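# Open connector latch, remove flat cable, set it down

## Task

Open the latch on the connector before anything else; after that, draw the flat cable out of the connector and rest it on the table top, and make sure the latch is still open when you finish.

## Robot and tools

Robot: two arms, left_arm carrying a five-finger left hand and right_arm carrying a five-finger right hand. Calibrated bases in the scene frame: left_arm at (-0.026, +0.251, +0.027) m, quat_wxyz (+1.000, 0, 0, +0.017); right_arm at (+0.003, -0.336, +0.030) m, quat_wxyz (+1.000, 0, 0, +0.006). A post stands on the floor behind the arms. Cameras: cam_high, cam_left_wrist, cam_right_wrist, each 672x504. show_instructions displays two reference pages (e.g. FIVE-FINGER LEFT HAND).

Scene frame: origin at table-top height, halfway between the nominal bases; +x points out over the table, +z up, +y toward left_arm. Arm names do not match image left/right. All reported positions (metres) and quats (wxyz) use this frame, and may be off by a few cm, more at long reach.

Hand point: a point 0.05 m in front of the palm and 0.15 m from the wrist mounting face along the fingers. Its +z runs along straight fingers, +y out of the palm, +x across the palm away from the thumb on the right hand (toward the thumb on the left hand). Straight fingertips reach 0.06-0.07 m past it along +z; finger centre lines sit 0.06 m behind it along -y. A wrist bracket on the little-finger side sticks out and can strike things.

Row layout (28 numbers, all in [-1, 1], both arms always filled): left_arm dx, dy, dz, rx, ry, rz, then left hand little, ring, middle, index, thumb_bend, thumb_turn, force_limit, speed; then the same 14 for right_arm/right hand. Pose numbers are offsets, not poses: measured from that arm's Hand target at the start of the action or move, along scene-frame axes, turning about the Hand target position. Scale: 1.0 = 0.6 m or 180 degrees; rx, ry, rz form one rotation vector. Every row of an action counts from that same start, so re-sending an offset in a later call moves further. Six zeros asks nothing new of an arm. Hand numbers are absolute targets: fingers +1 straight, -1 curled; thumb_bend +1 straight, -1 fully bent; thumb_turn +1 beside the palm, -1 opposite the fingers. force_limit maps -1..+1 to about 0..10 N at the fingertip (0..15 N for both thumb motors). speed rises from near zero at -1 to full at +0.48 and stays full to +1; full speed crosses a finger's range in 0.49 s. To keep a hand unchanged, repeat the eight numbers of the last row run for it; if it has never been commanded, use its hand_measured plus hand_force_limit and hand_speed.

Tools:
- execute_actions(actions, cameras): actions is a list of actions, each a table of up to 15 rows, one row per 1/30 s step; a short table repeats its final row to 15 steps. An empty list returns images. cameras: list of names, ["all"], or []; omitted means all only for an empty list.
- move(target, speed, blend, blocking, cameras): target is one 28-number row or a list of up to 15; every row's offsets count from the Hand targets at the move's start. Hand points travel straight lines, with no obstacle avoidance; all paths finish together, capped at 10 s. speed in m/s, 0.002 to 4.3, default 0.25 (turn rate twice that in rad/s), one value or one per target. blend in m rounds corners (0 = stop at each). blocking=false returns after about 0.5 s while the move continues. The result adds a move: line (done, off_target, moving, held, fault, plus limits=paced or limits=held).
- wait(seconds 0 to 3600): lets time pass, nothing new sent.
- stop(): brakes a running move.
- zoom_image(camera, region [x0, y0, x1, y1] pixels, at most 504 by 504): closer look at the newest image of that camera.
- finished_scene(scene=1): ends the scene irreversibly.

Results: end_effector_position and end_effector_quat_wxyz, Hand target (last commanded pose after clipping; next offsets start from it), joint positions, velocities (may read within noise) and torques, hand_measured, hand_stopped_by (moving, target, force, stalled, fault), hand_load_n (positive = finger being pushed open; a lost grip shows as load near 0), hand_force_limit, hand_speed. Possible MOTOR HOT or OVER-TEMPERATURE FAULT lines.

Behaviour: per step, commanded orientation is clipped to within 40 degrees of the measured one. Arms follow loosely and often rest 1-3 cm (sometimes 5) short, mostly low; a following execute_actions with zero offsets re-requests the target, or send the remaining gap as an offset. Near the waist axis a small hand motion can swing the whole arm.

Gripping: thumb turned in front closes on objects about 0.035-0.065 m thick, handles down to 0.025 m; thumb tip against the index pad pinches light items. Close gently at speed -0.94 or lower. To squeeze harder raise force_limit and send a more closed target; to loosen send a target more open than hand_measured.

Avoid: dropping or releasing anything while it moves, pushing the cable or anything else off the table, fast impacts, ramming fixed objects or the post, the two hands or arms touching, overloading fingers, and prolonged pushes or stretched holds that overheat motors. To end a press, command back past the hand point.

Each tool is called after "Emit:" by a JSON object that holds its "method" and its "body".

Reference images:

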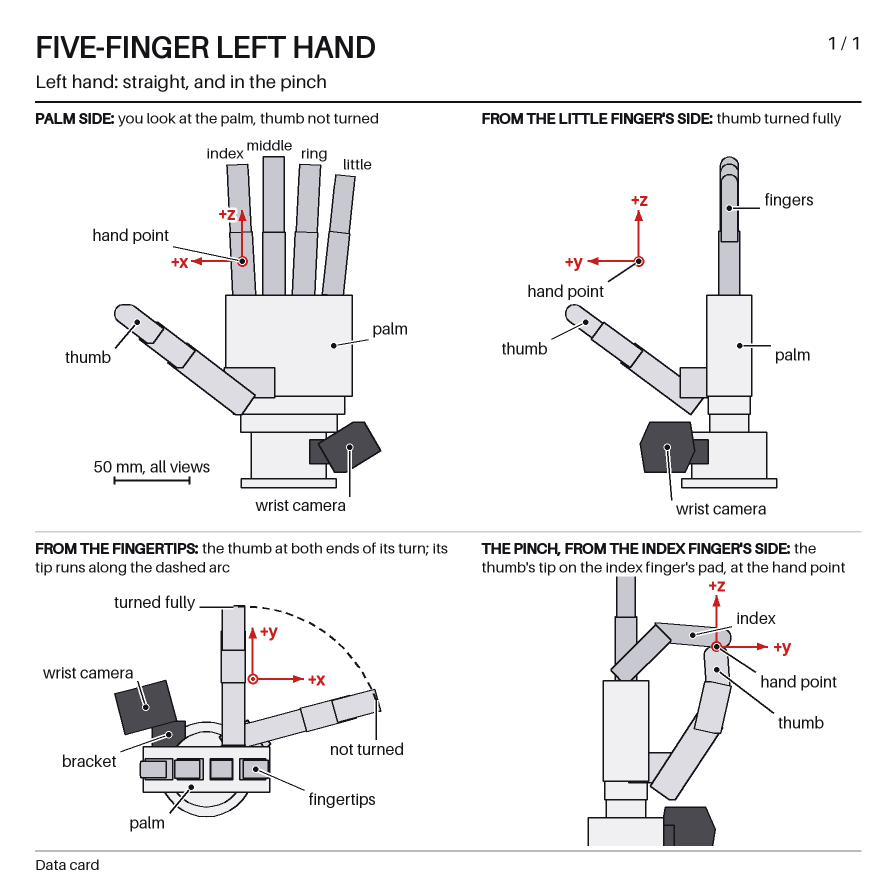

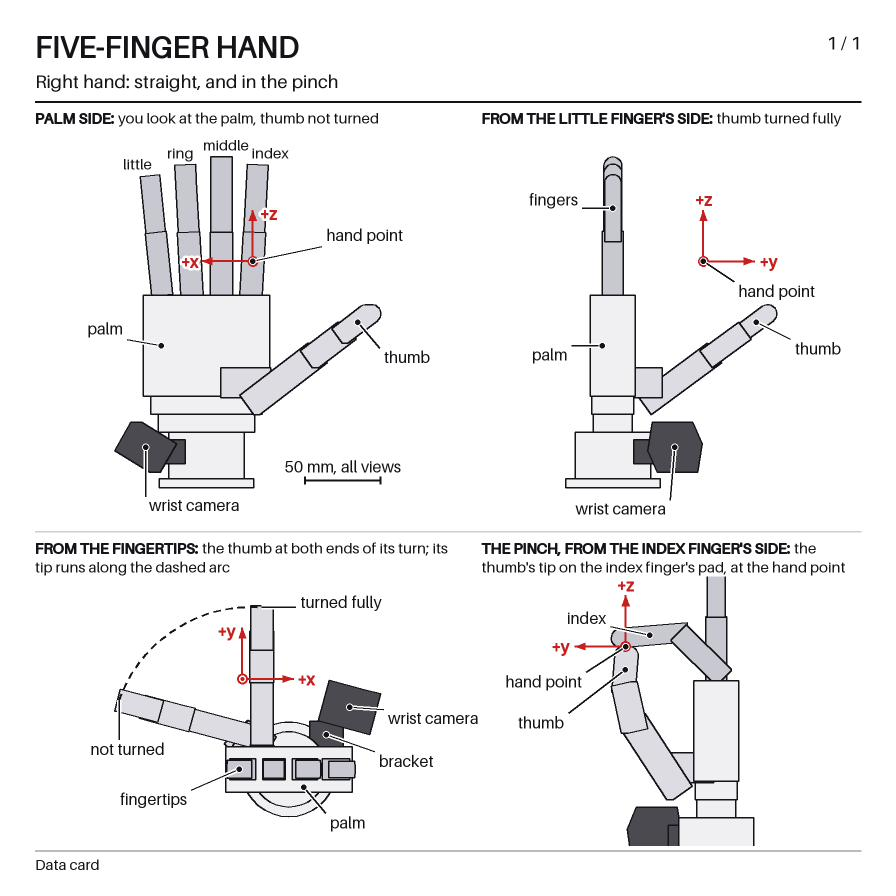

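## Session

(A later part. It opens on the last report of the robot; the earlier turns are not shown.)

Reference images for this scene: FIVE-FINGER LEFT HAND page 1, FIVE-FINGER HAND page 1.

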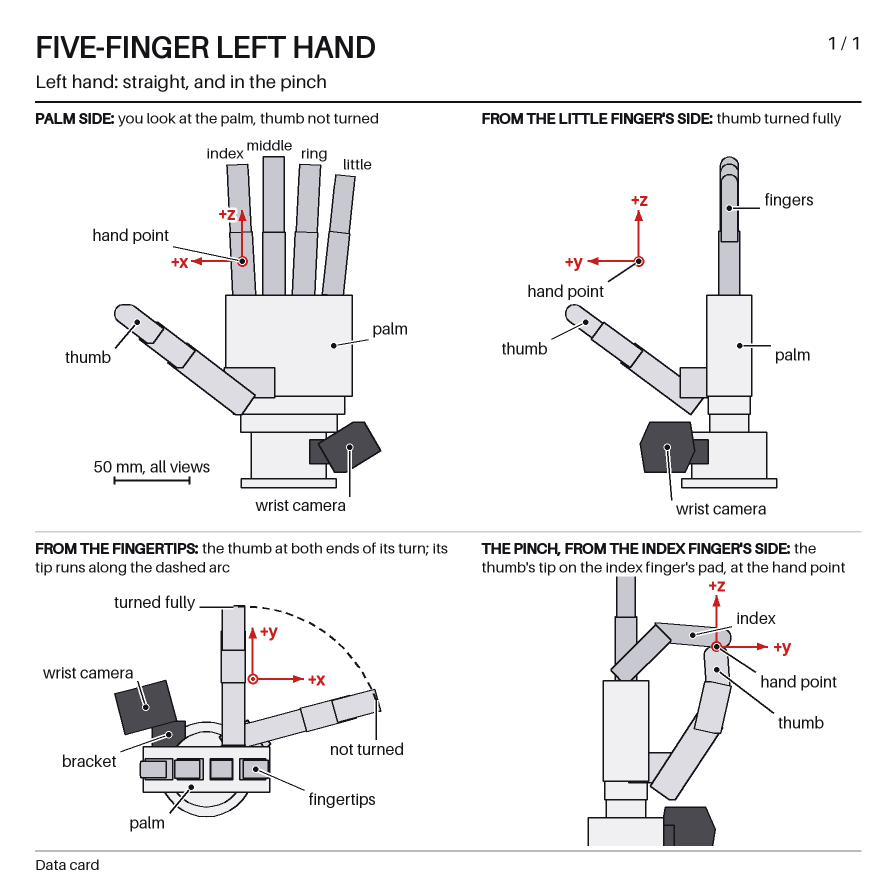

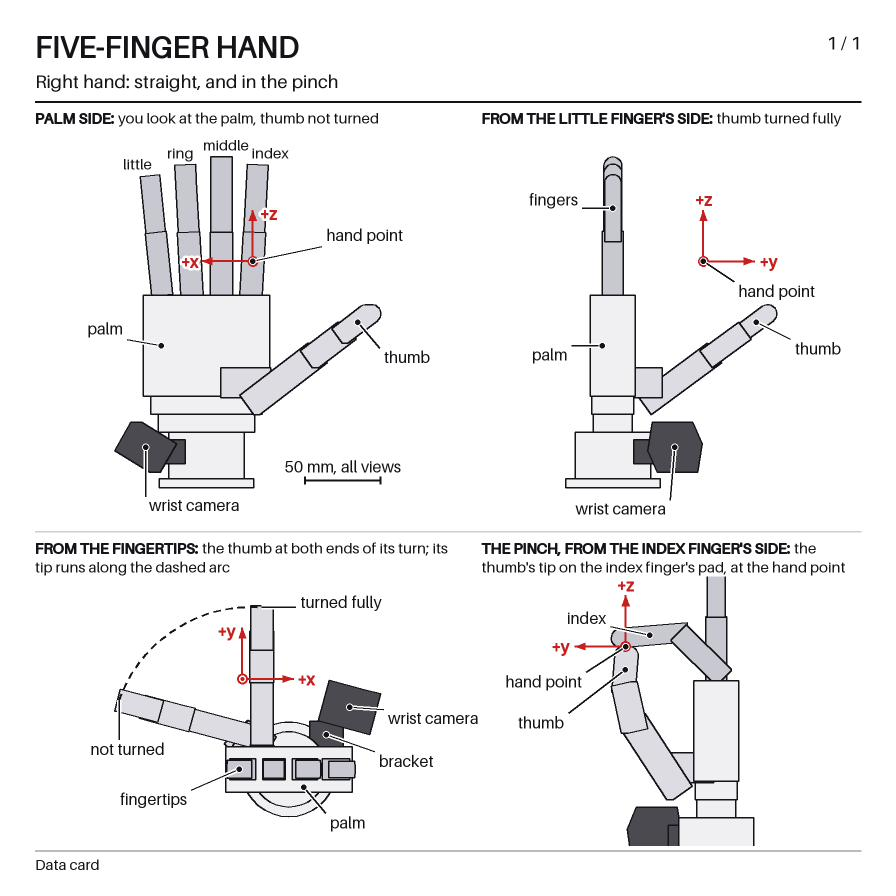

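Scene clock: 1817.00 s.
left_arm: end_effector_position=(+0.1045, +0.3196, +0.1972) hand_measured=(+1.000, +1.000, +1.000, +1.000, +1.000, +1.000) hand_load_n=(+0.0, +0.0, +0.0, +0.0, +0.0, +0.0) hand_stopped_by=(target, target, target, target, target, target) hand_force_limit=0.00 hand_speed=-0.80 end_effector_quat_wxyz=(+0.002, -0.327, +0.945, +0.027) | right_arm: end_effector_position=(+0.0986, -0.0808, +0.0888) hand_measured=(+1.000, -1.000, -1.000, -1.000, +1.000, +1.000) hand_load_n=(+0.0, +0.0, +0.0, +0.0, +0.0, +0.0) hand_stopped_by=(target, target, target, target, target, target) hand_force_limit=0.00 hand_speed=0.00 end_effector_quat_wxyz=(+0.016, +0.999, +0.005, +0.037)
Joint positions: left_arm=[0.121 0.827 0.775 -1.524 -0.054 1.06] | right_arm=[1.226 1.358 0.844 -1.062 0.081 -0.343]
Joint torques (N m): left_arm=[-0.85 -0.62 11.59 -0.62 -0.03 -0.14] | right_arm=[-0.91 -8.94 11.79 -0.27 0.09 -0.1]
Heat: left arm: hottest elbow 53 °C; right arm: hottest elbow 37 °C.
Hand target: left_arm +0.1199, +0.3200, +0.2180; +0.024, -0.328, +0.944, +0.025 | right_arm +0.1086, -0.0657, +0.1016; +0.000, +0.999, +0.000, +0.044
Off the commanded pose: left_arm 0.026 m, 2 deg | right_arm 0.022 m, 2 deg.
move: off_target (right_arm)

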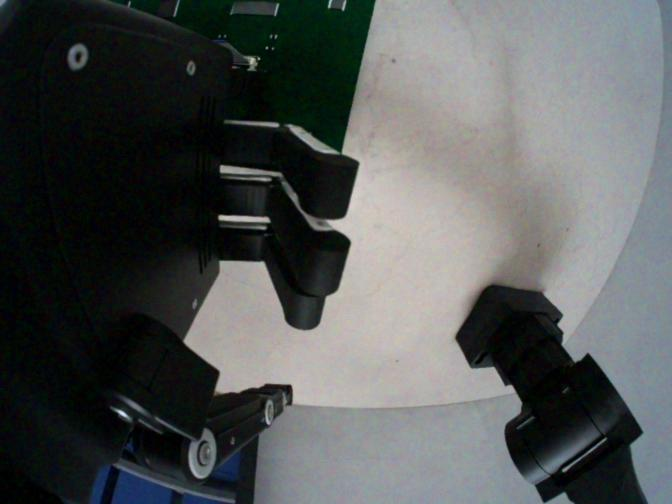

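Emit:
{"method": "move", "body": {"target": [[0,0,0,0,0,0,1,1,1,1,1,1,0,-0.8,-0.0393,0,0.06,0,0,0,1,-1,-1,-1,1,1,0,0.0],[0,0,0,0,0,0,1,1,1,1,1,1,0,-0.8,-0.0393,0,0.06,0.0017,-0.0167,0.0667,0,-1,-1,-1,1,1,0,0.0],[0,0,0,0,0,0,1,1,1,1,1,1,0,-0.8,-0.0285,0.0728,-0.02,0.0017,-0.0167,0.0667,0,-1,-1,-1,1,1,0,0.0]], "speed": 0.08, "cameras": ["cam_right_wrist", "cam_high"]}}

Emit:
{"method": "zoom_image", "body": {"camera": "cam_right_wrist", "region": [215, 20, 335, 120]}}

Emit:
{"method": "zoom_image", "body": {"camera": "cam_high", "region": [325, 375, 385, 435]}}

Scene clock: 1906.00 s.
left_arm: end_effector_position=(+0.1045, +0.3196, +0.1972) hand_measured=(+1.000, +1.000, +1.000, +1.000, +1.000, +1.000) hand_load_n=(-0.5, +0.0, +0.0, +0.0, +0.0, +0.0) hand_stopped_by=(target, target, target, target, target, target) hand_force_limit=0.00 hand_speed=-0.80 end_effector_quat_wxyz=(+0.002, -0.327, +0.945, +0.027) | right_arm: end_effector_position=(+0.0895, -0.0476, +0.0798) hand_measured=(+0.000, -1.000, -1.000, -1.000, +1.000, +1.000) hand_load_n=(+0.0, +0.0, +0.0, +0.0, +0.0, +0.0) hand_stopped_by=(target, target, target, target, target, target) hand_force_limit=0.00 hand_speed=0.00 end_effector_quat_wxyz=(+0.017, +0.993, +0.099, +0.061)
Joint positions: left_arm=[0.121 0.827 0.775 -1.524 -0.054 1.06] | right_arm=[1.337 1.438 0.896 -1.023 0.126 -0.421]
Joint torques (N m): left_arm=[-0.79 -0.73 11.58 -0.61 -0.03 -0.14] | right_arm=[1.44 -9.17 11.96 0.5 0.11 -0.07]
Heat: left arm: hottest elbow 54 °C; right arm: hottest elbow 39 °C.
Hand target: left_arm +0.1199, +0.3200, +0.2180; +0.024, -0.328, +0.944, +0.025 | right_arm +0.0914, -0.0220, +0.0896; -0.007, +0.992, +0.104, +0.070
Off the commanded pose: left_arm 0.026 m, 2 deg | right_arm 0.027 m, 3 deg.
move: off_target (right_arm); target 2's new numbers were sent with right_arm's hand 0.019 m and 3 deg from that target
Images, in order (width x height): cam_high 672x504, cam_right_wrist 672x504.

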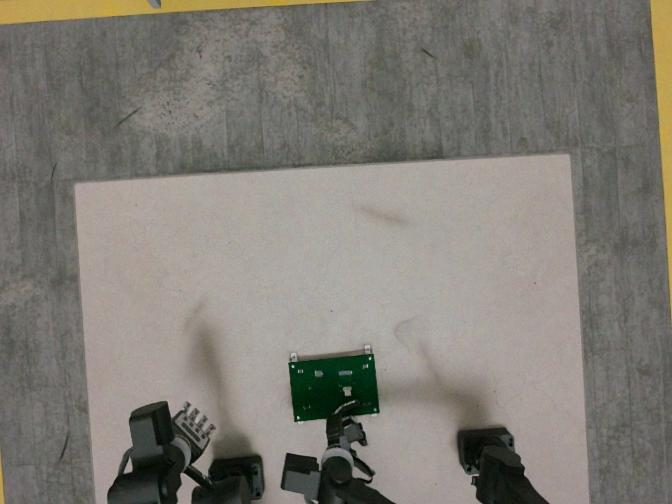

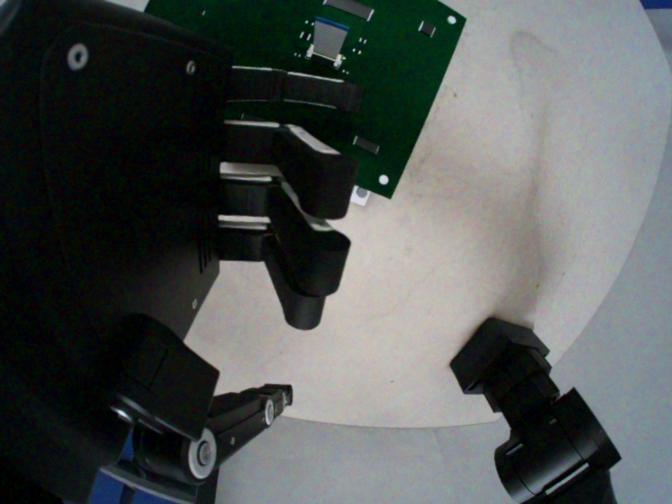

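Scaled by 4.200 from the camera's image (finer frame: 960x720).

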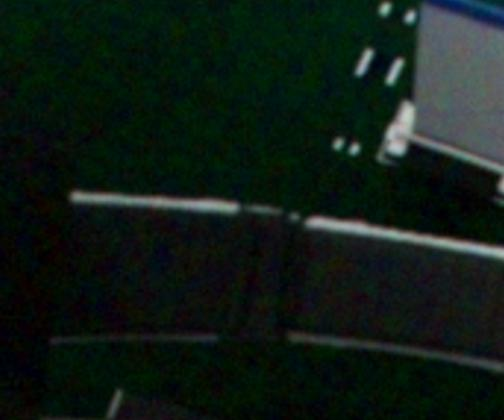

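Scaled by 8.400 from the camera's image (finer frame: 960x720).

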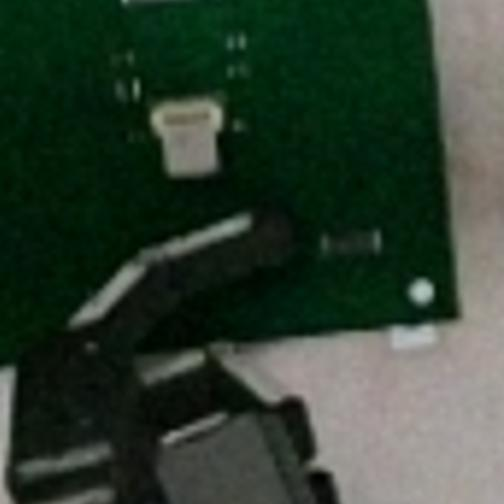

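Emit:
{"method": "move", "body": {"target": [0,0,0,0,0,0,1,1,1,1,1,1,0,-0.8,-0.005,0.0067,-0.005,0,0,0,0,-1,-1,-1,1,1,0,0.0], "speed": 0.08}}

Scene clock: 1914.27 s.
left_arm: end_effector_position=(+0.1045, +0.3196, +0.1972) hand_measured=(+1.000, +1.000, +1.000, +1.000, +1.000, +1.000) hand_load_n=(+0.0, +0.0, +0.0, +0.0, +0.0, +0.0) hand_stopped_by=(target, target, target, target, target, target) hand_force_limit=0.00 hand_speed=-0.80 end_effector_quat_wxyz=(+0.002, -0.327, +0.945, +0.027) | right_arm: end_effector_position=(+0.0873, -0.0424, +0.0785) hand_measured=(+0.000, -1.000, -1.000, -1.000, +1.000, +1.000) hand_load_n=(+0.0, +0.0, +0.0, +0.0, +0.0, +0.0) hand_stopped_by=(target, target, target, target, target, target) hand_force_limit=0.00 hand_speed=0.00 end_effector_quat_wxyz=(+0.015, +0.993, +0.104, +0.062)
Joint positions: left_arm=[0.121 0.827 0.775 -1.524 -0.054 1.06] | right_arm=[1.348 1.448 0.903 -1.015 0.127 -0.42]
Joint torques (N m): left_arm=[-0.79 -0.73 11.56 -0.62 -0.03 -0.14] | right_arm=[1.44 -8.88 11.74 0.4 0.12 0.03]
Heat: left arm: hottest elbow 54 °C; right arm: hottest elbow 41 °C.
Hand target: left_arm +0.1199, +0.3200, +0.2180; +0.024, -0.328, +0.944, +0.025 | right_arm +0.0884, -0.0179, +0.0866; -0.007, +0.992, +0.104, +0.070
Off the commanded pose: left_arm 0.026 m, 2 deg | right_arm 0.026 m, 3 deg.
move: off_target (right_arm)

Emit:
{"method": "move", "body": {"target": [0,0,0,0,0,0,1,1,1,1,1,1,0,-0.8,0,0.0333,0,0,0,0,0,-1,-1,-1,1,1,0,0.0], "speed": 0.08, "cameras": ["cam_right_wrist", "cam_high"]}}

Emit:
{"method": "zoom_image", "body": {"camera": "cam_right_wrist", "region": [235, 20, 375, 120]}}

Emit:
{"method": "zoom_image", "body": {"camera": "cam_high", "region": [325, 375, 385, 435]}}

Scene clock: 1924.07 s.
left_arm: end_effector_position=(+0.1045, +0.3196, +0.1972) hand_measured=(+1.000, +1.000, +1.000, +1.000, +1.000, +1.000) hand_load_n=(+0.0, +0.0, +0.0, +0.0, +0.0, +0.0) hand_stopped_by=(target, target, target, target, target, target) hand_force_limit=0.00 hand_speed=-0.80 end_effector_quat_wxyz=(+0.002, -0.327, +0.945, +0.027) | right_arm: end_effector_position=(+0.0884, -0.0201, +0.0783) hand_measured=(+0.000, -1.000, -1.000, -1.000, +1.000, +1.000) hand_load_n=(+0.0, +0.0, +0.0, +0.0, +0.0, +0.0) hand_stopped_by=(target, target, target, target, target, target) hand_force_limit=0.00 hand_speed=0.00 end_effector_quat_wxyz=(+0.012, +0.993, +0.104, +0.063)
Joint positions: left_arm=[0.121 0.827 0.775 -1.524 -0.054 1.06] | right_arm=[1.358 1.498 0.958 -1.015 0.127 -0.411]
Joint torques (N m): left_arm=[-0.79 -0.67 11.58 -0.64 -0.03 -0.14] | right_arm=[1.49 -10.34 11.73 0.24 0.12 0.03]
Heat: left arm: hottest elbow 54 °C; right arm: hottest elbow 42 °C.
Hand target: left_arm +0.1199, +0.3200, +0.2180; +0.024, -0.328, +0.944, +0.025 | right_arm +0.0884, +0.0020, +0.0866; -0.007, +0.992, +0.104, +0.070
Off the commanded pose: left_arm 0.026 m, 2 deg | right_arm 0.024 m, 2 deg.
move: off_target (right_arm)
Images, in order (width x height): cam_high 672x504, cam_right_wrist 672x504.

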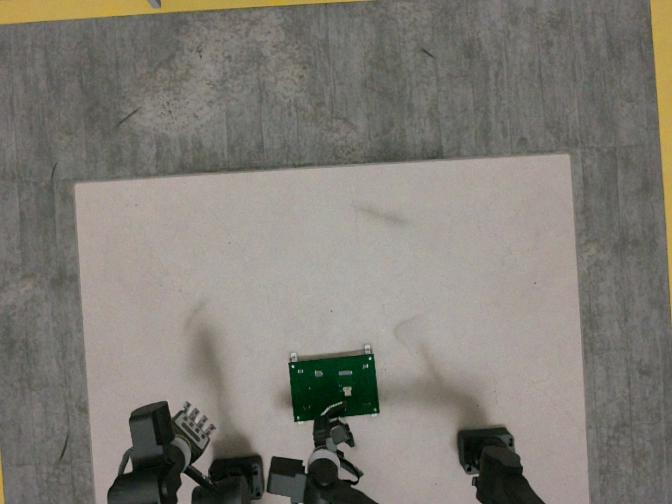

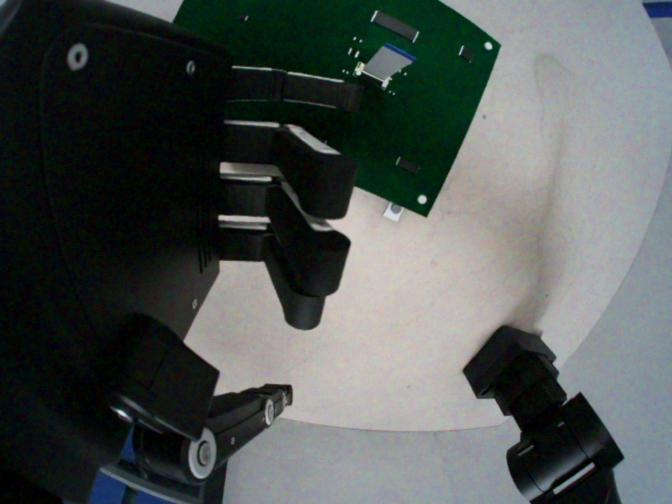

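Scaled by 3.600 from the camera's image (finer frame: 960x720).

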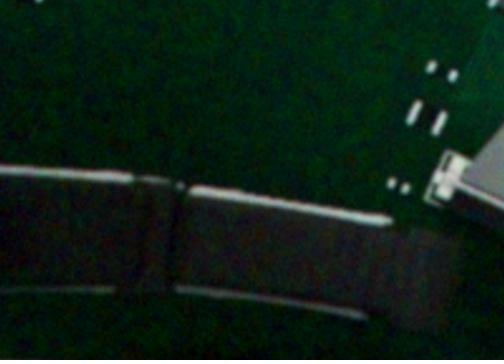

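Scaled by 8.400 from the camera's image (finer frame: 960x720).

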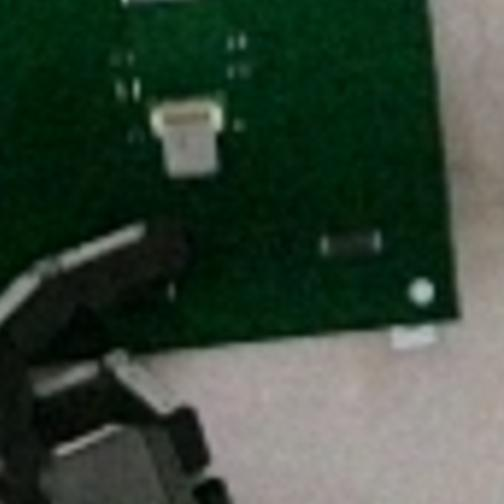

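Emit:
{"method": "move", "body": {"target": [0,0,0,0,0,0,1,1,1,1,1,1,0,-0.8,0.01,-0.0033,-0.025,0,0,0,0,-1,-1,-1,1,1,0,0.0], "speed": 0.06, "cameras": ["cam_right_wrist", "cam_high"]}}

Emit:
{"method": "zoom_image", "body": {"camera": "cam_right_wrist", "region": [265, 20, 405, 120]}}

Emit:
{"method": "zoom_image", "body": {"camera": "cam_high", "region": [325, 375, 385, 435]}}

Scene clock: 1933.63 s.
left_arm: end_effector_position=(+0.1045, +0.3196, +0.1972) hand_measured=(+1.000, +1.000, +1.000, +1.000, +1.000, +1.000) hand_load_n=(+0.0, +0.0, +0.0, +0.0, +0.0, +0.0) hand_stopped_by=(target, target, target, target, target, target) hand_force_limit=0.00 hand_speed=-0.80 end_effector_quat_wxyz=(+0.002, -0.327, +0.945, +0.027) | right_arm: end_effector_position=(+0.0900, -0.0119, +0.0693) hand_measured=(+0.000, -1.000, -1.000, -1.000, +1.000, +1.000) hand_load_n=(+0.0, +0.0, +0.0, +0.0, +0.0, +0.0) hand_stopped_by=(target, target, target, target, target, target) hand_force_limit=0.00 hand_speed=0.00 end_effector_quat_wxyz=(+0.004, +0.993, +0.103, +0.065)
Joint positions: left_arm=[0.121 0.827 0.775 -1.524 -0.054 1.06] | right_arm=[1.358 1.519 0.958 -0.977 0.127 -0.411]
Joint torques (N m): left_arm=[-0.85 -0.73 11.58 -0.61 -0.03 -0.14] | right_arm=[0.15 -10.17 9.66 0.46 0.13 -0.12]
Heat: left arm: hottest elbow 54 °C; right arm: hottest elbow 42 °C.
Hand target: left_arm +0.1199, +0.3200, +0.2180; +0.024, -0.328, +0.944, +0.025 | right_arm +0.0944, +0.0000, +0.0716; -0.007, +0.992, +0.104, +0.070
Off the commanded pose: left_arm 0.026 m, 2 deg | right_arm 0.013 m, 1 deg.
move: off_target (right_arm)
Images, in order (width x height): cam_high 672x504, cam_right_wrist 672x504.

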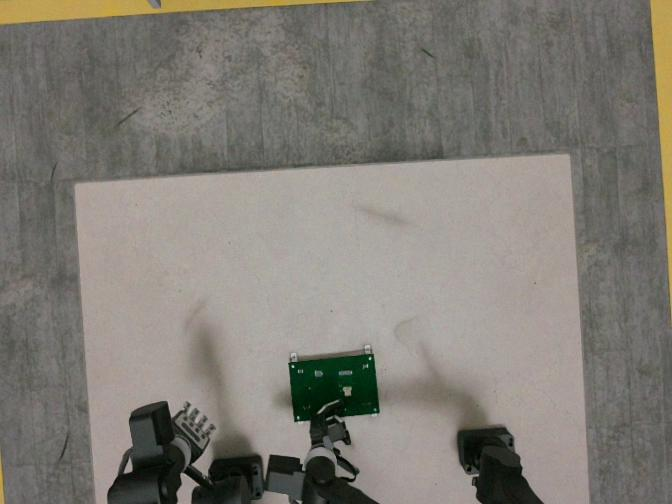

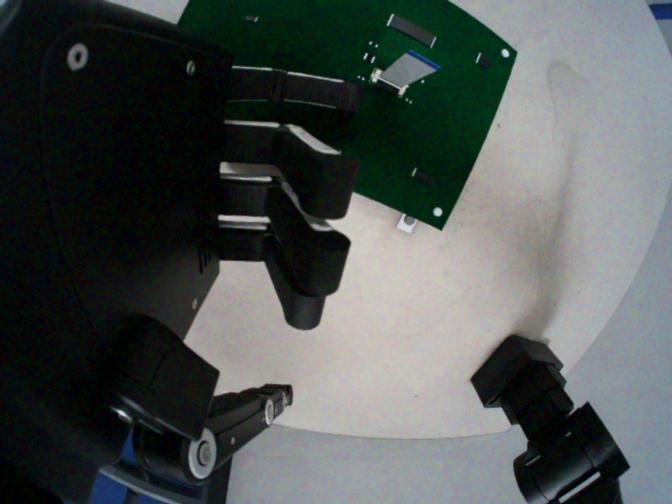

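Scaled by 3.600 from the camera's image (finer frame: 960x720).

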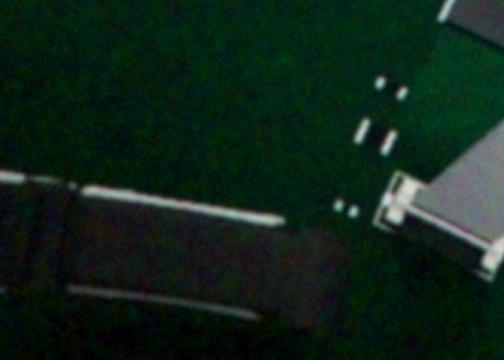

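Scaled by 8.400 from the camera's image (finer frame: 960x720).

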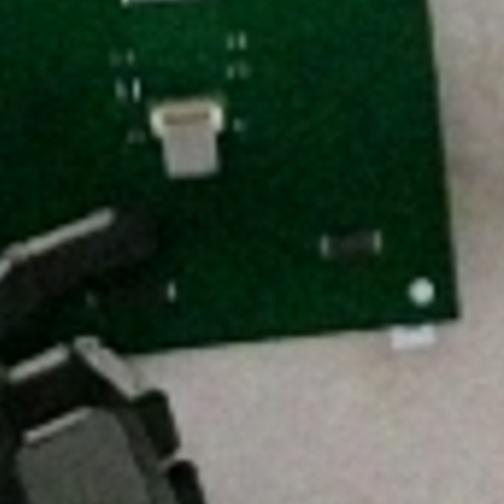

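Emit:
{"method": "move", "body": {"target": [0,0,0,0,0,0,1,1,1,1,1,1,0,-0.8,0.008,-0.02,-0.015,0,0,0,0,-1,-1,-1,1,1,0,0.0], "speed": 0.06, "cameras": ["cam_right_wrist", "cam_high"]}}

Emit:
{"method": "zoom_image", "body": {"camera": "cam_right_wrist", "region": [265, 20, 405, 120]}}

Emit:
{"method": "zoom_image", "body": {"camera": "cam_high", "region": [325, 375, 385, 435]}}

Scene clock: 1941.87 s.
left_arm: end_effector_position=(+0.1045, +0.3196, +0.1972) hand_measured=(+1.000, +1.000, +1.000, +1.000, +1.000, +1.000) hand_load_n=(+0.0, +0.0, +0.0, +0.0, +0.0, +0.0) hand_stopped_by=(target, target, target, target, target, target) hand_force_limit=0.00 hand_speed=-0.80 end_effector_quat_wxyz=(+0.002, -0.327, +0.945, +0.027) | right_arm: end_effector_position=(+0.0940, -0.0114, +0.0637) hand_measured=(+0.000, -1.000, -1.000, -1.000, +1.000, +1.000) hand_load_n=(+0.0, +0.0, +0.0, +0.0, +0.0, +0.0) hand_stopped_by=(target, target, target, target, target, target) hand_force_limit=0.00 hand_speed=0.00 end_effector_quat_wxyz=(-0.004, +0.992, +0.107, +0.068)
Joint positions: left_arm=[0.121 0.827 0.775 -1.524 -0.054 1.06] | right_arm=[1.35 1.519 0.943 -0.945 0.127 -0.427]
Joint torques (N m): left_arm=[-0.97 -0.67 11.56 -0.62 -0.02 -0.14] | right_arm=[-0.91 -11.22 7.28 0.57 0.07 -0.13]
Heat: left arm: hottest elbow 54 °C; right arm: hottest elbow 42 °C.
Hand target: left_arm +0.1199, +0.3200, +0.2180; +0.024, -0.328, +0.944, +0.025 | right_arm +0.0992, -0.0121, +0.0626; -0.007, +0.992, +0.104, +0.070
Off the commanded pose: left_arm 0.026 m, 2 deg | right_arm 0.005 m, 1 deg.
move: done
Images, in order (width x height): cam_high 672x504, cam_right_wrist 672x504.

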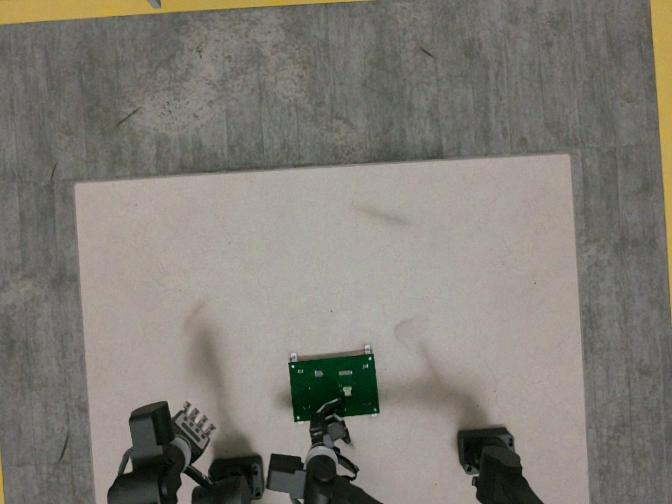

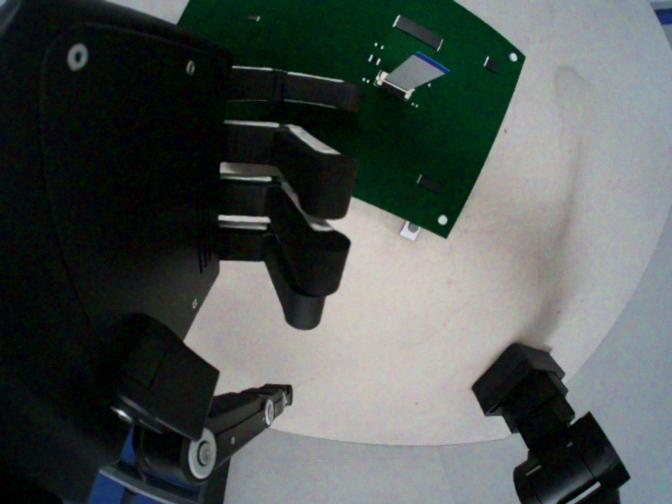

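Scaled by 3.600 from the camera's image (finer frame: 960x720).

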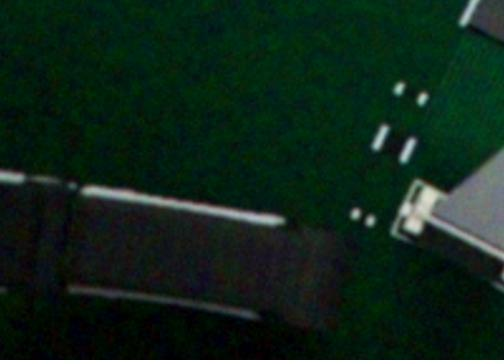

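Scaled by 8.400 from the camera's image (finer frame: 960x720).

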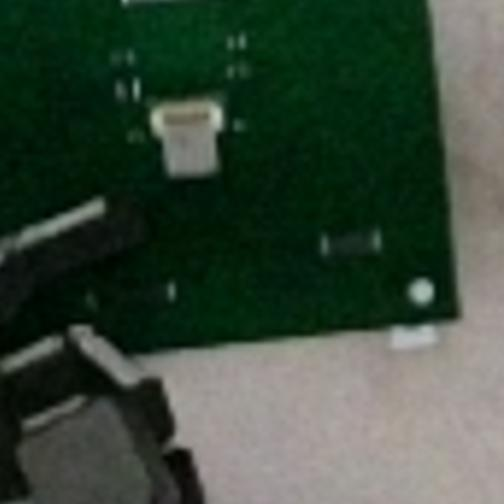

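Emit:
{"method": "move", "body": {"target": [0,0,0,0,0,0,1,1,1,1,1,1,0,-0.8,0.002,-0.0233,-0.008,0,0,0,0,-1,-1,-1,1,1,0,0.0], "speed": 0.06, "cameras": ["cam_right_wrist", "cam_high"]}}

Emit:
{"method": "zoom_image", "body": {"camera": "cam_right_wrist", "region": [265, 20, 405, 120]}}

Emit:
{"method": "zoom_image", "body": {"camera": "cam_high", "region": [325, 375, 385, 435]}}

Scene clock: 1949.83 s.
left_arm: end_effector_position=(+0.1045, +0.3196, +0.1972) hand_measured=(+1.000, +1.000, +1.000, +1.000, +1.000, +1.000) hand_load_n=(+0.0, +0.0, +0.5, +0.0, +0.0, +0.0) hand_stopped_by=(target, target, target, target, target, target) hand_force_limit=0.00 hand_speed=-0.80 end_effector_quat_wxyz=(+0.002, -0.327, +0.945, +0.027) | right_arm: end_effector_position=(+0.0954, -0.0274, +0.0543) hand_measured=(+0.000, -1.000, -1.000, -1.000, +1.000, +1.000) hand_load_n=(+0.0, +0.0, +0.5, +0.0, +0.0, +0.0) hand_stopped_by=(target, target, target, target, target, target) hand_force_limit=0.00 hand_speed=0.00 end_effector_quat_wxyz=(+0.004, +0.992, +0.107, +0.066)
Joint positions: left_arm=[0.121 0.827 0.775 -1.524 -0.054 1.06] | right_arm=[1.337 1.509 0.899 -0.925 0.127 -0.438]
Joint torques (N m): left_arm=[-0.91 -0.67 11.58 -0.64 -0.03 -0.14] | right_arm=[-0.85 -12.16 7.1 0.5 0.07 -0.14]
Heat: left arm: hottest elbow 54 °C; right arm: hottest elbow 40 °C.
Hand target: left_arm +0.1199, +0.3200, +0.2180; +0.024, -0.328, +0.944, +0.025 | right_arm +0.1005, -0.0260, +0.0579; -0.007, +0.992, +0.104, +0.070
Off the commanded pose: left_arm 0.026 m, 2 deg | right_arm 0.006 m, 1 deg.
move: done
Images, in order (width x height): cam_high 672x504, cam_right_wrist 672x504.

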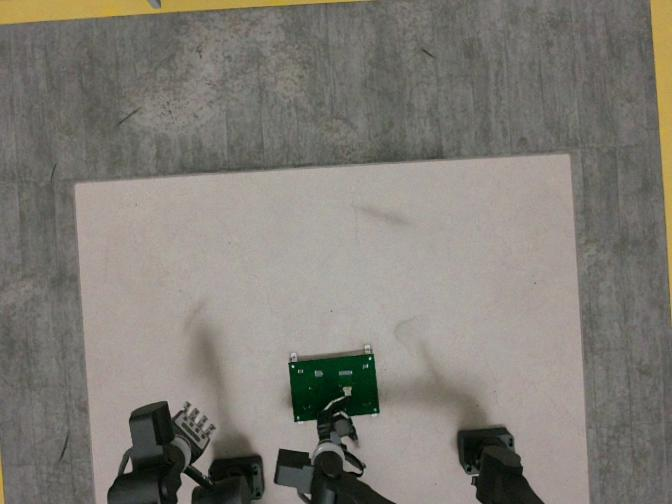

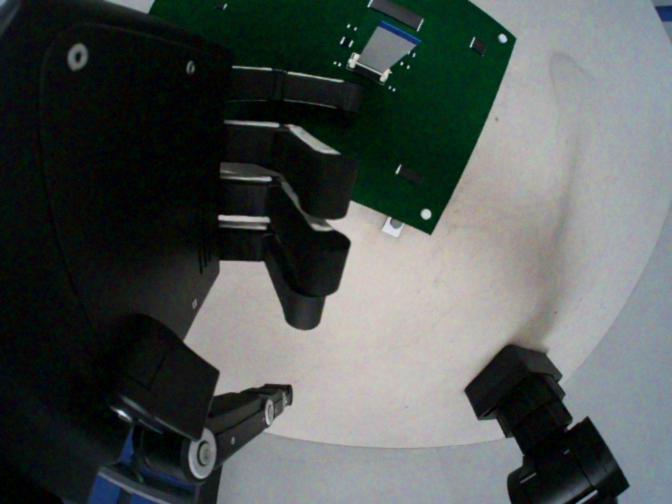

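Scaled by 3.600 from the camera's image (finer frame: 960x720).

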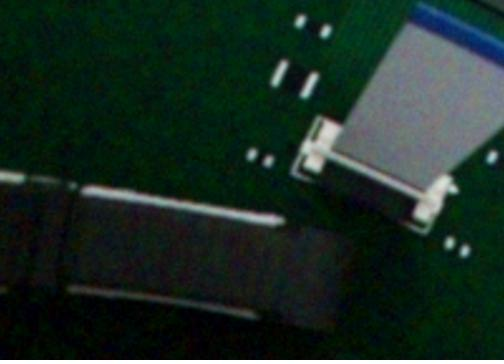

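Scaled by 8.400 from the camera's image (finer frame: 960x720).

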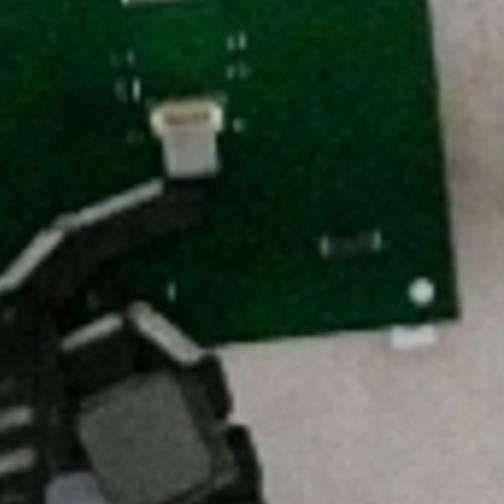

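Emit:
{"method": "move", "body": {"target": [0,0,0,0,0,0,1,1,1,1,1,1,0,-0.8,0.003,0,-0.01,0,0,0,0,-1,-1,-1,1,1,0,0.0], "speed": 0.03, "cameras": ["cam_right_wrist", "cam_high"]}}

Emit:
{"method": "zoom_image", "body": {"camera": "cam_right_wrist", "region": [305, 40, 405, 120]}}

Emit:
{"method": "zoom_image", "body": {"camera": "cam_high", "region": [325, 375, 385, 435]}}

Scene clock: 1973.37 s.
left_arm: end_effector_position=(+0.1045, +0.3196, +0.1972) hand_measured=(+1.000, +1.000, +1.000, +1.000, +1.000, +1.000) hand_load_n=(+0.0, +0.0, +0.0, +0.0, +0.0, +0.0) hand_stopped_by=(target, target, target, target, target, target) hand_force_limit=0.00 hand_speed=-0.80 end_effector_quat_wxyz=(+0.002, -0.327, +0.945, +0.027) | right_arm: end_effector_position=(+0.0979, -0.0231, +0.0534) hand_measured=(+0.000, -1.000, -1.000, -1.000, +1.000, +1.000) hand_load_n=(+0.0, +0.0, +0.0, +0.0, +0.0, +0.0) hand_stopped_by=(target, target, target, target, target, target) hand_force_limit=0.00 hand_speed=0.00 end_effector_quat_wxyz=(-0.005, +0.992, +0.106, +0.069)
Joint positions: left_arm=[0.121 0.827 0.775 -1.524 -0.054 1.06] | right_arm=[1.334 1.509 0.899 -0.907 0.127 -0.443]
Joint torques (N m): left_arm=[-0.85 -0.62 11.56 -0.62 -0.03 -0.14] | right_arm=[-0.85 -11.28 6.75 0.57 0.04 -0.14]
Heat: left arm: hottest elbow 54 °C; right arm: hottest elbow 38 °C.
Hand target: left_arm +0.1199, +0.3200, +0.2180; +0.024, -0.328, +0.944, +0.025 | right_arm +0.1023, -0.0259, +0.0519; -0.007, +0.992, +0.104, +0.070
Off the commanded pose: left_arm 0.026 m, 2 deg | right_arm 0.005 m, 0 deg.
move: done
Images, in order (width x height): cam_high 672x504, cam_right_wrist 672x504.

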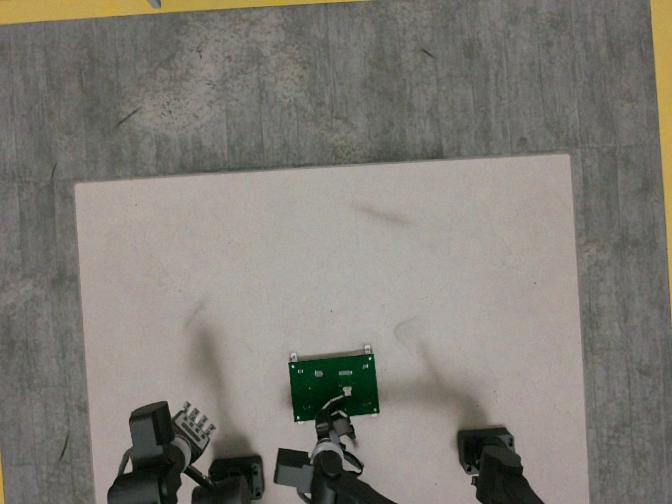

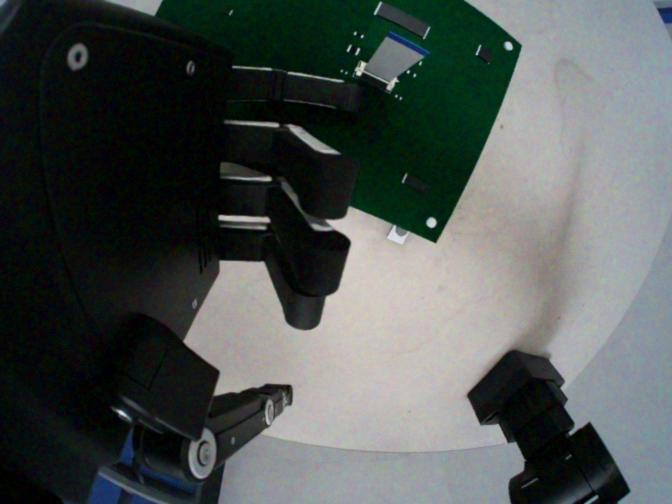

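Scaled by 5.040 from the camera's image (finer frame: 960x720).

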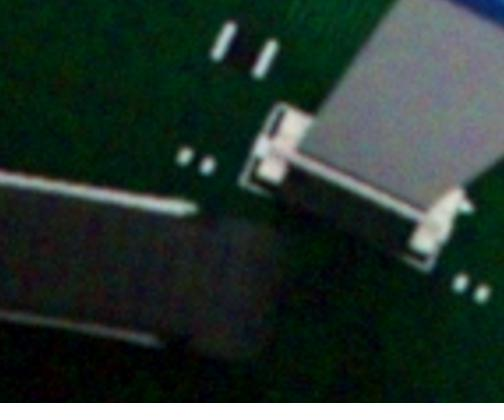

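Scaled by 8.400 from the camera's image (finer frame: 960x720).

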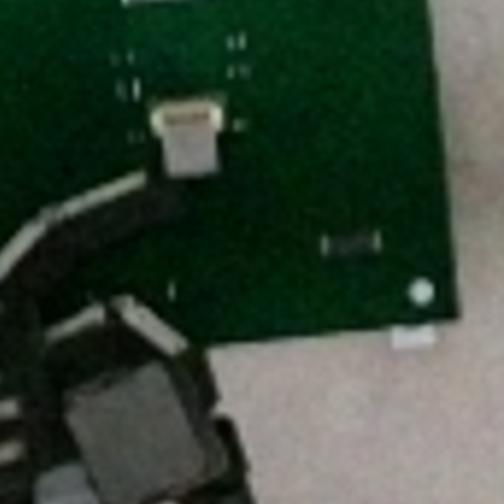

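Emit:
{"method": "move", "body": {"target": [0,0,0,0,0,0,1,1,1,1,1,1,0,-0.8,0,-0.005,-0.008,0,0,0,0,-1,-1,-1,1,1,0,0.0], "speed": 0.04}}

Scene clock: 2016.47 s.
left_arm: end_effector_position=(+0.1045, +0.3196, +0.1972) hand_measured=(+1.000, +1.000, +1.000, +1.000, +1.000, +1.000) hand_load_n=(+0.0, +0.0, +0.0, +0.5, +0.0, +0.0) hand_stopped_by=(target, target, target, target, target, target) hand_force_limit=0.00 hand_speed=-0.80 end_effector_quat_wxyz=(+0.002, -0.327, +0.945, +0.027) | right_arm: end_effector_position=(+0.0971, -0.0282, +0.0480) hand_measured=(+0.000, -1.000, -1.000, -1.000, +1.000, +1.000) hand_load_n=(-1.5, +0.0, +0.0, +0.5, +0.0, +0.0) hand_stopped_by=(target, target, target, target, target, target) hand_force_limit=0.00 hand_speed=0.00 end_effector_quat_wxyz=(-0.002, +0.992, +0.107, +0.068)
Joint positions: left_arm=[0.121 0.827 0.775 -1.524 -0.054 1.06] | right_arm=[1.333 1.509 0.881 -0.893 0.127 -0.445]
Joint torques (N m): left_arm=[-0.79 -0.73 11.6 -0.61 -0.03 -0.14] | right_arm=[-1.14 -10.7 6.76 0.68 0.04 -0.14]
Heat: left arm: hottest elbow 54 °C; right arm: hottest elbow 36 °C.
Hand target: left_arm +0.1199, +0.3200, +0.2180; +0.024, -0.328, +0.944, +0.025 | right_arm +0.1021, -0.0290, +0.0470; -0.007, +0.992, +0.104, +0.070
Off the commanded pose: left_arm 0.026 m, 2 deg | right_arm 0.005 m, 1 deg.
move: done

Emit:
{"method": "execute_actions", "body": {"actions": []}}

Emit:
{"method": "zoom_image", "body": {"camera": "cam_right_wrist", "region": [305, 40, 405, 120]}}

Emit:
{"method": "zoom_image", "body": {"camera": "cam_high", "region": [325, 375, 385, 435]}}

Scene clock: 2020.90 s.
left_arm: end_effector_position=(+0.1045, +0.3196, +0.1972) hand_measured=(+1.000, +1.000, +1.000, +1.000, +1.000, +1.000) hand_load_n=(+0.0, +0.0, +0.0, +0.0, +0.0, +0.0) hand_stopped_by=(target, target, target, target, target, target) hand_force_limit=0.00 hand_speed=-0.80 end_effector_quat_wxyz=(+0.002, -0.327, +0.945, +0.027) | right_arm: end_effector_position=(+0.0971, -0.0282, +0.0480) hand_measured=(+0.000, -1.000, -1.000, -1.000, +1.000, +1.000) hand_load_n=(-1.5, +0.0, +0.0, +0.0, -0.5, +0.0) hand_stopped_by=(target, target, target, target, target, target) hand_force_limit=0.00 hand_speed=0.00 end_effector_quat_wxyz=(-0.002, +0.992, +0.107, +0.068)
Joint positions: left_arm=[0.121 0.827 0.775 -1.524 -0.054 1.06] | right_arm=[1.333 1.509 0.881 -0.893 0.127 -0.445]
Joint velocities: within noise
Joint torques (N m): left_arm=[-0.79 -0.62 11.6 -0.61 -0.02 -0.14] | right_arm=[-0.91 -10.99 6.87 0.64 0.06 -0.15]
Heat: left arm: hottest elbow 54 °C; right arm: hottest elbow 36 °C.
Hand target: left_arm +0.1199, +0.3200, +0.2180; +0.024, -0.328, +0.944, +0.025 | right_arm +0.1021, -0.0290, +0.0470; -0.007, +0.992, +0.104, +0.070
Off the commanded pose: left_arm 0.026 m, 2 deg | right_arm 0.005 m, 1 deg.

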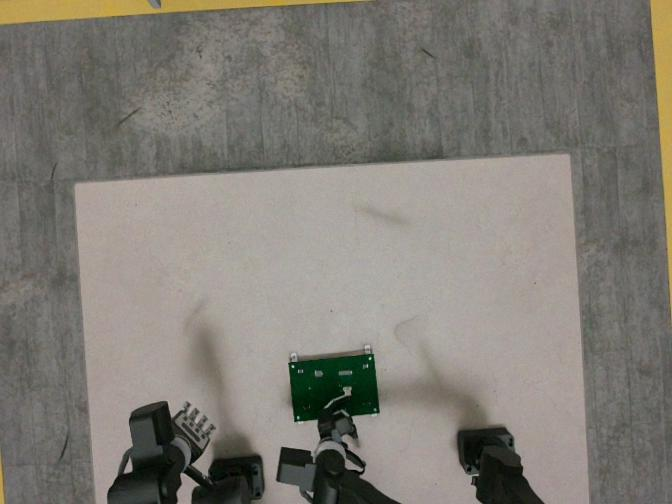

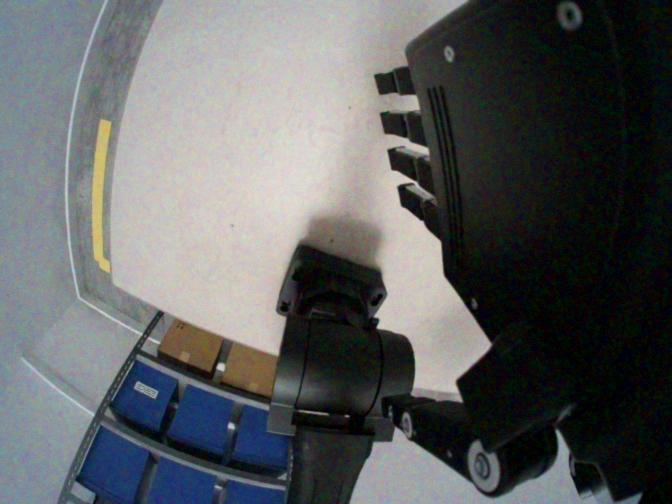

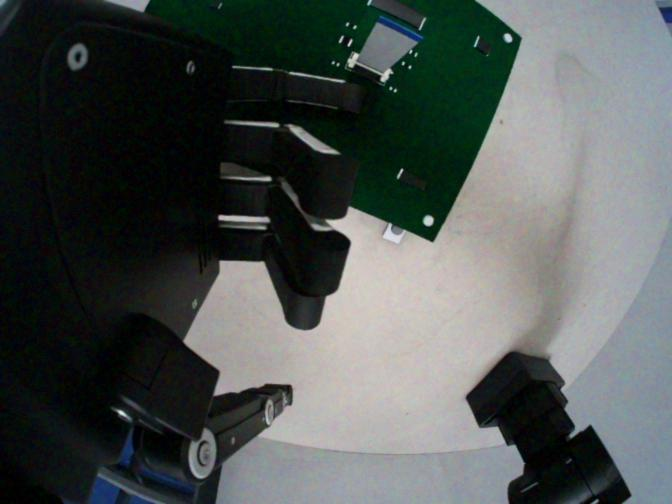

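Scaled by 5.040 from the camera's image (finer frame: 960x720).

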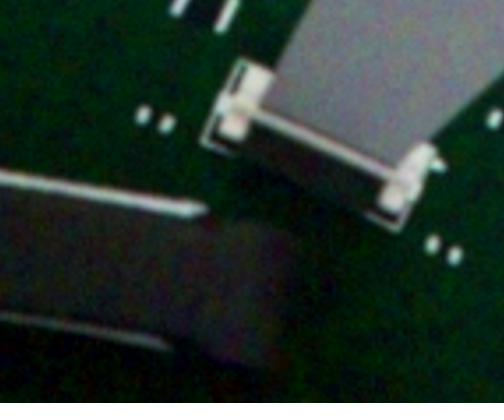

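Scaled by 8.400 from the camera's image (finer frame: 960x720).

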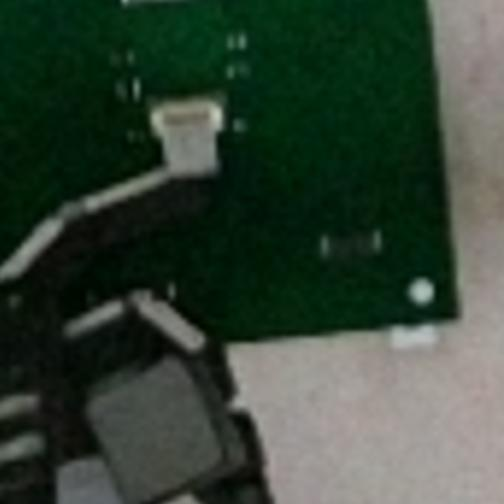

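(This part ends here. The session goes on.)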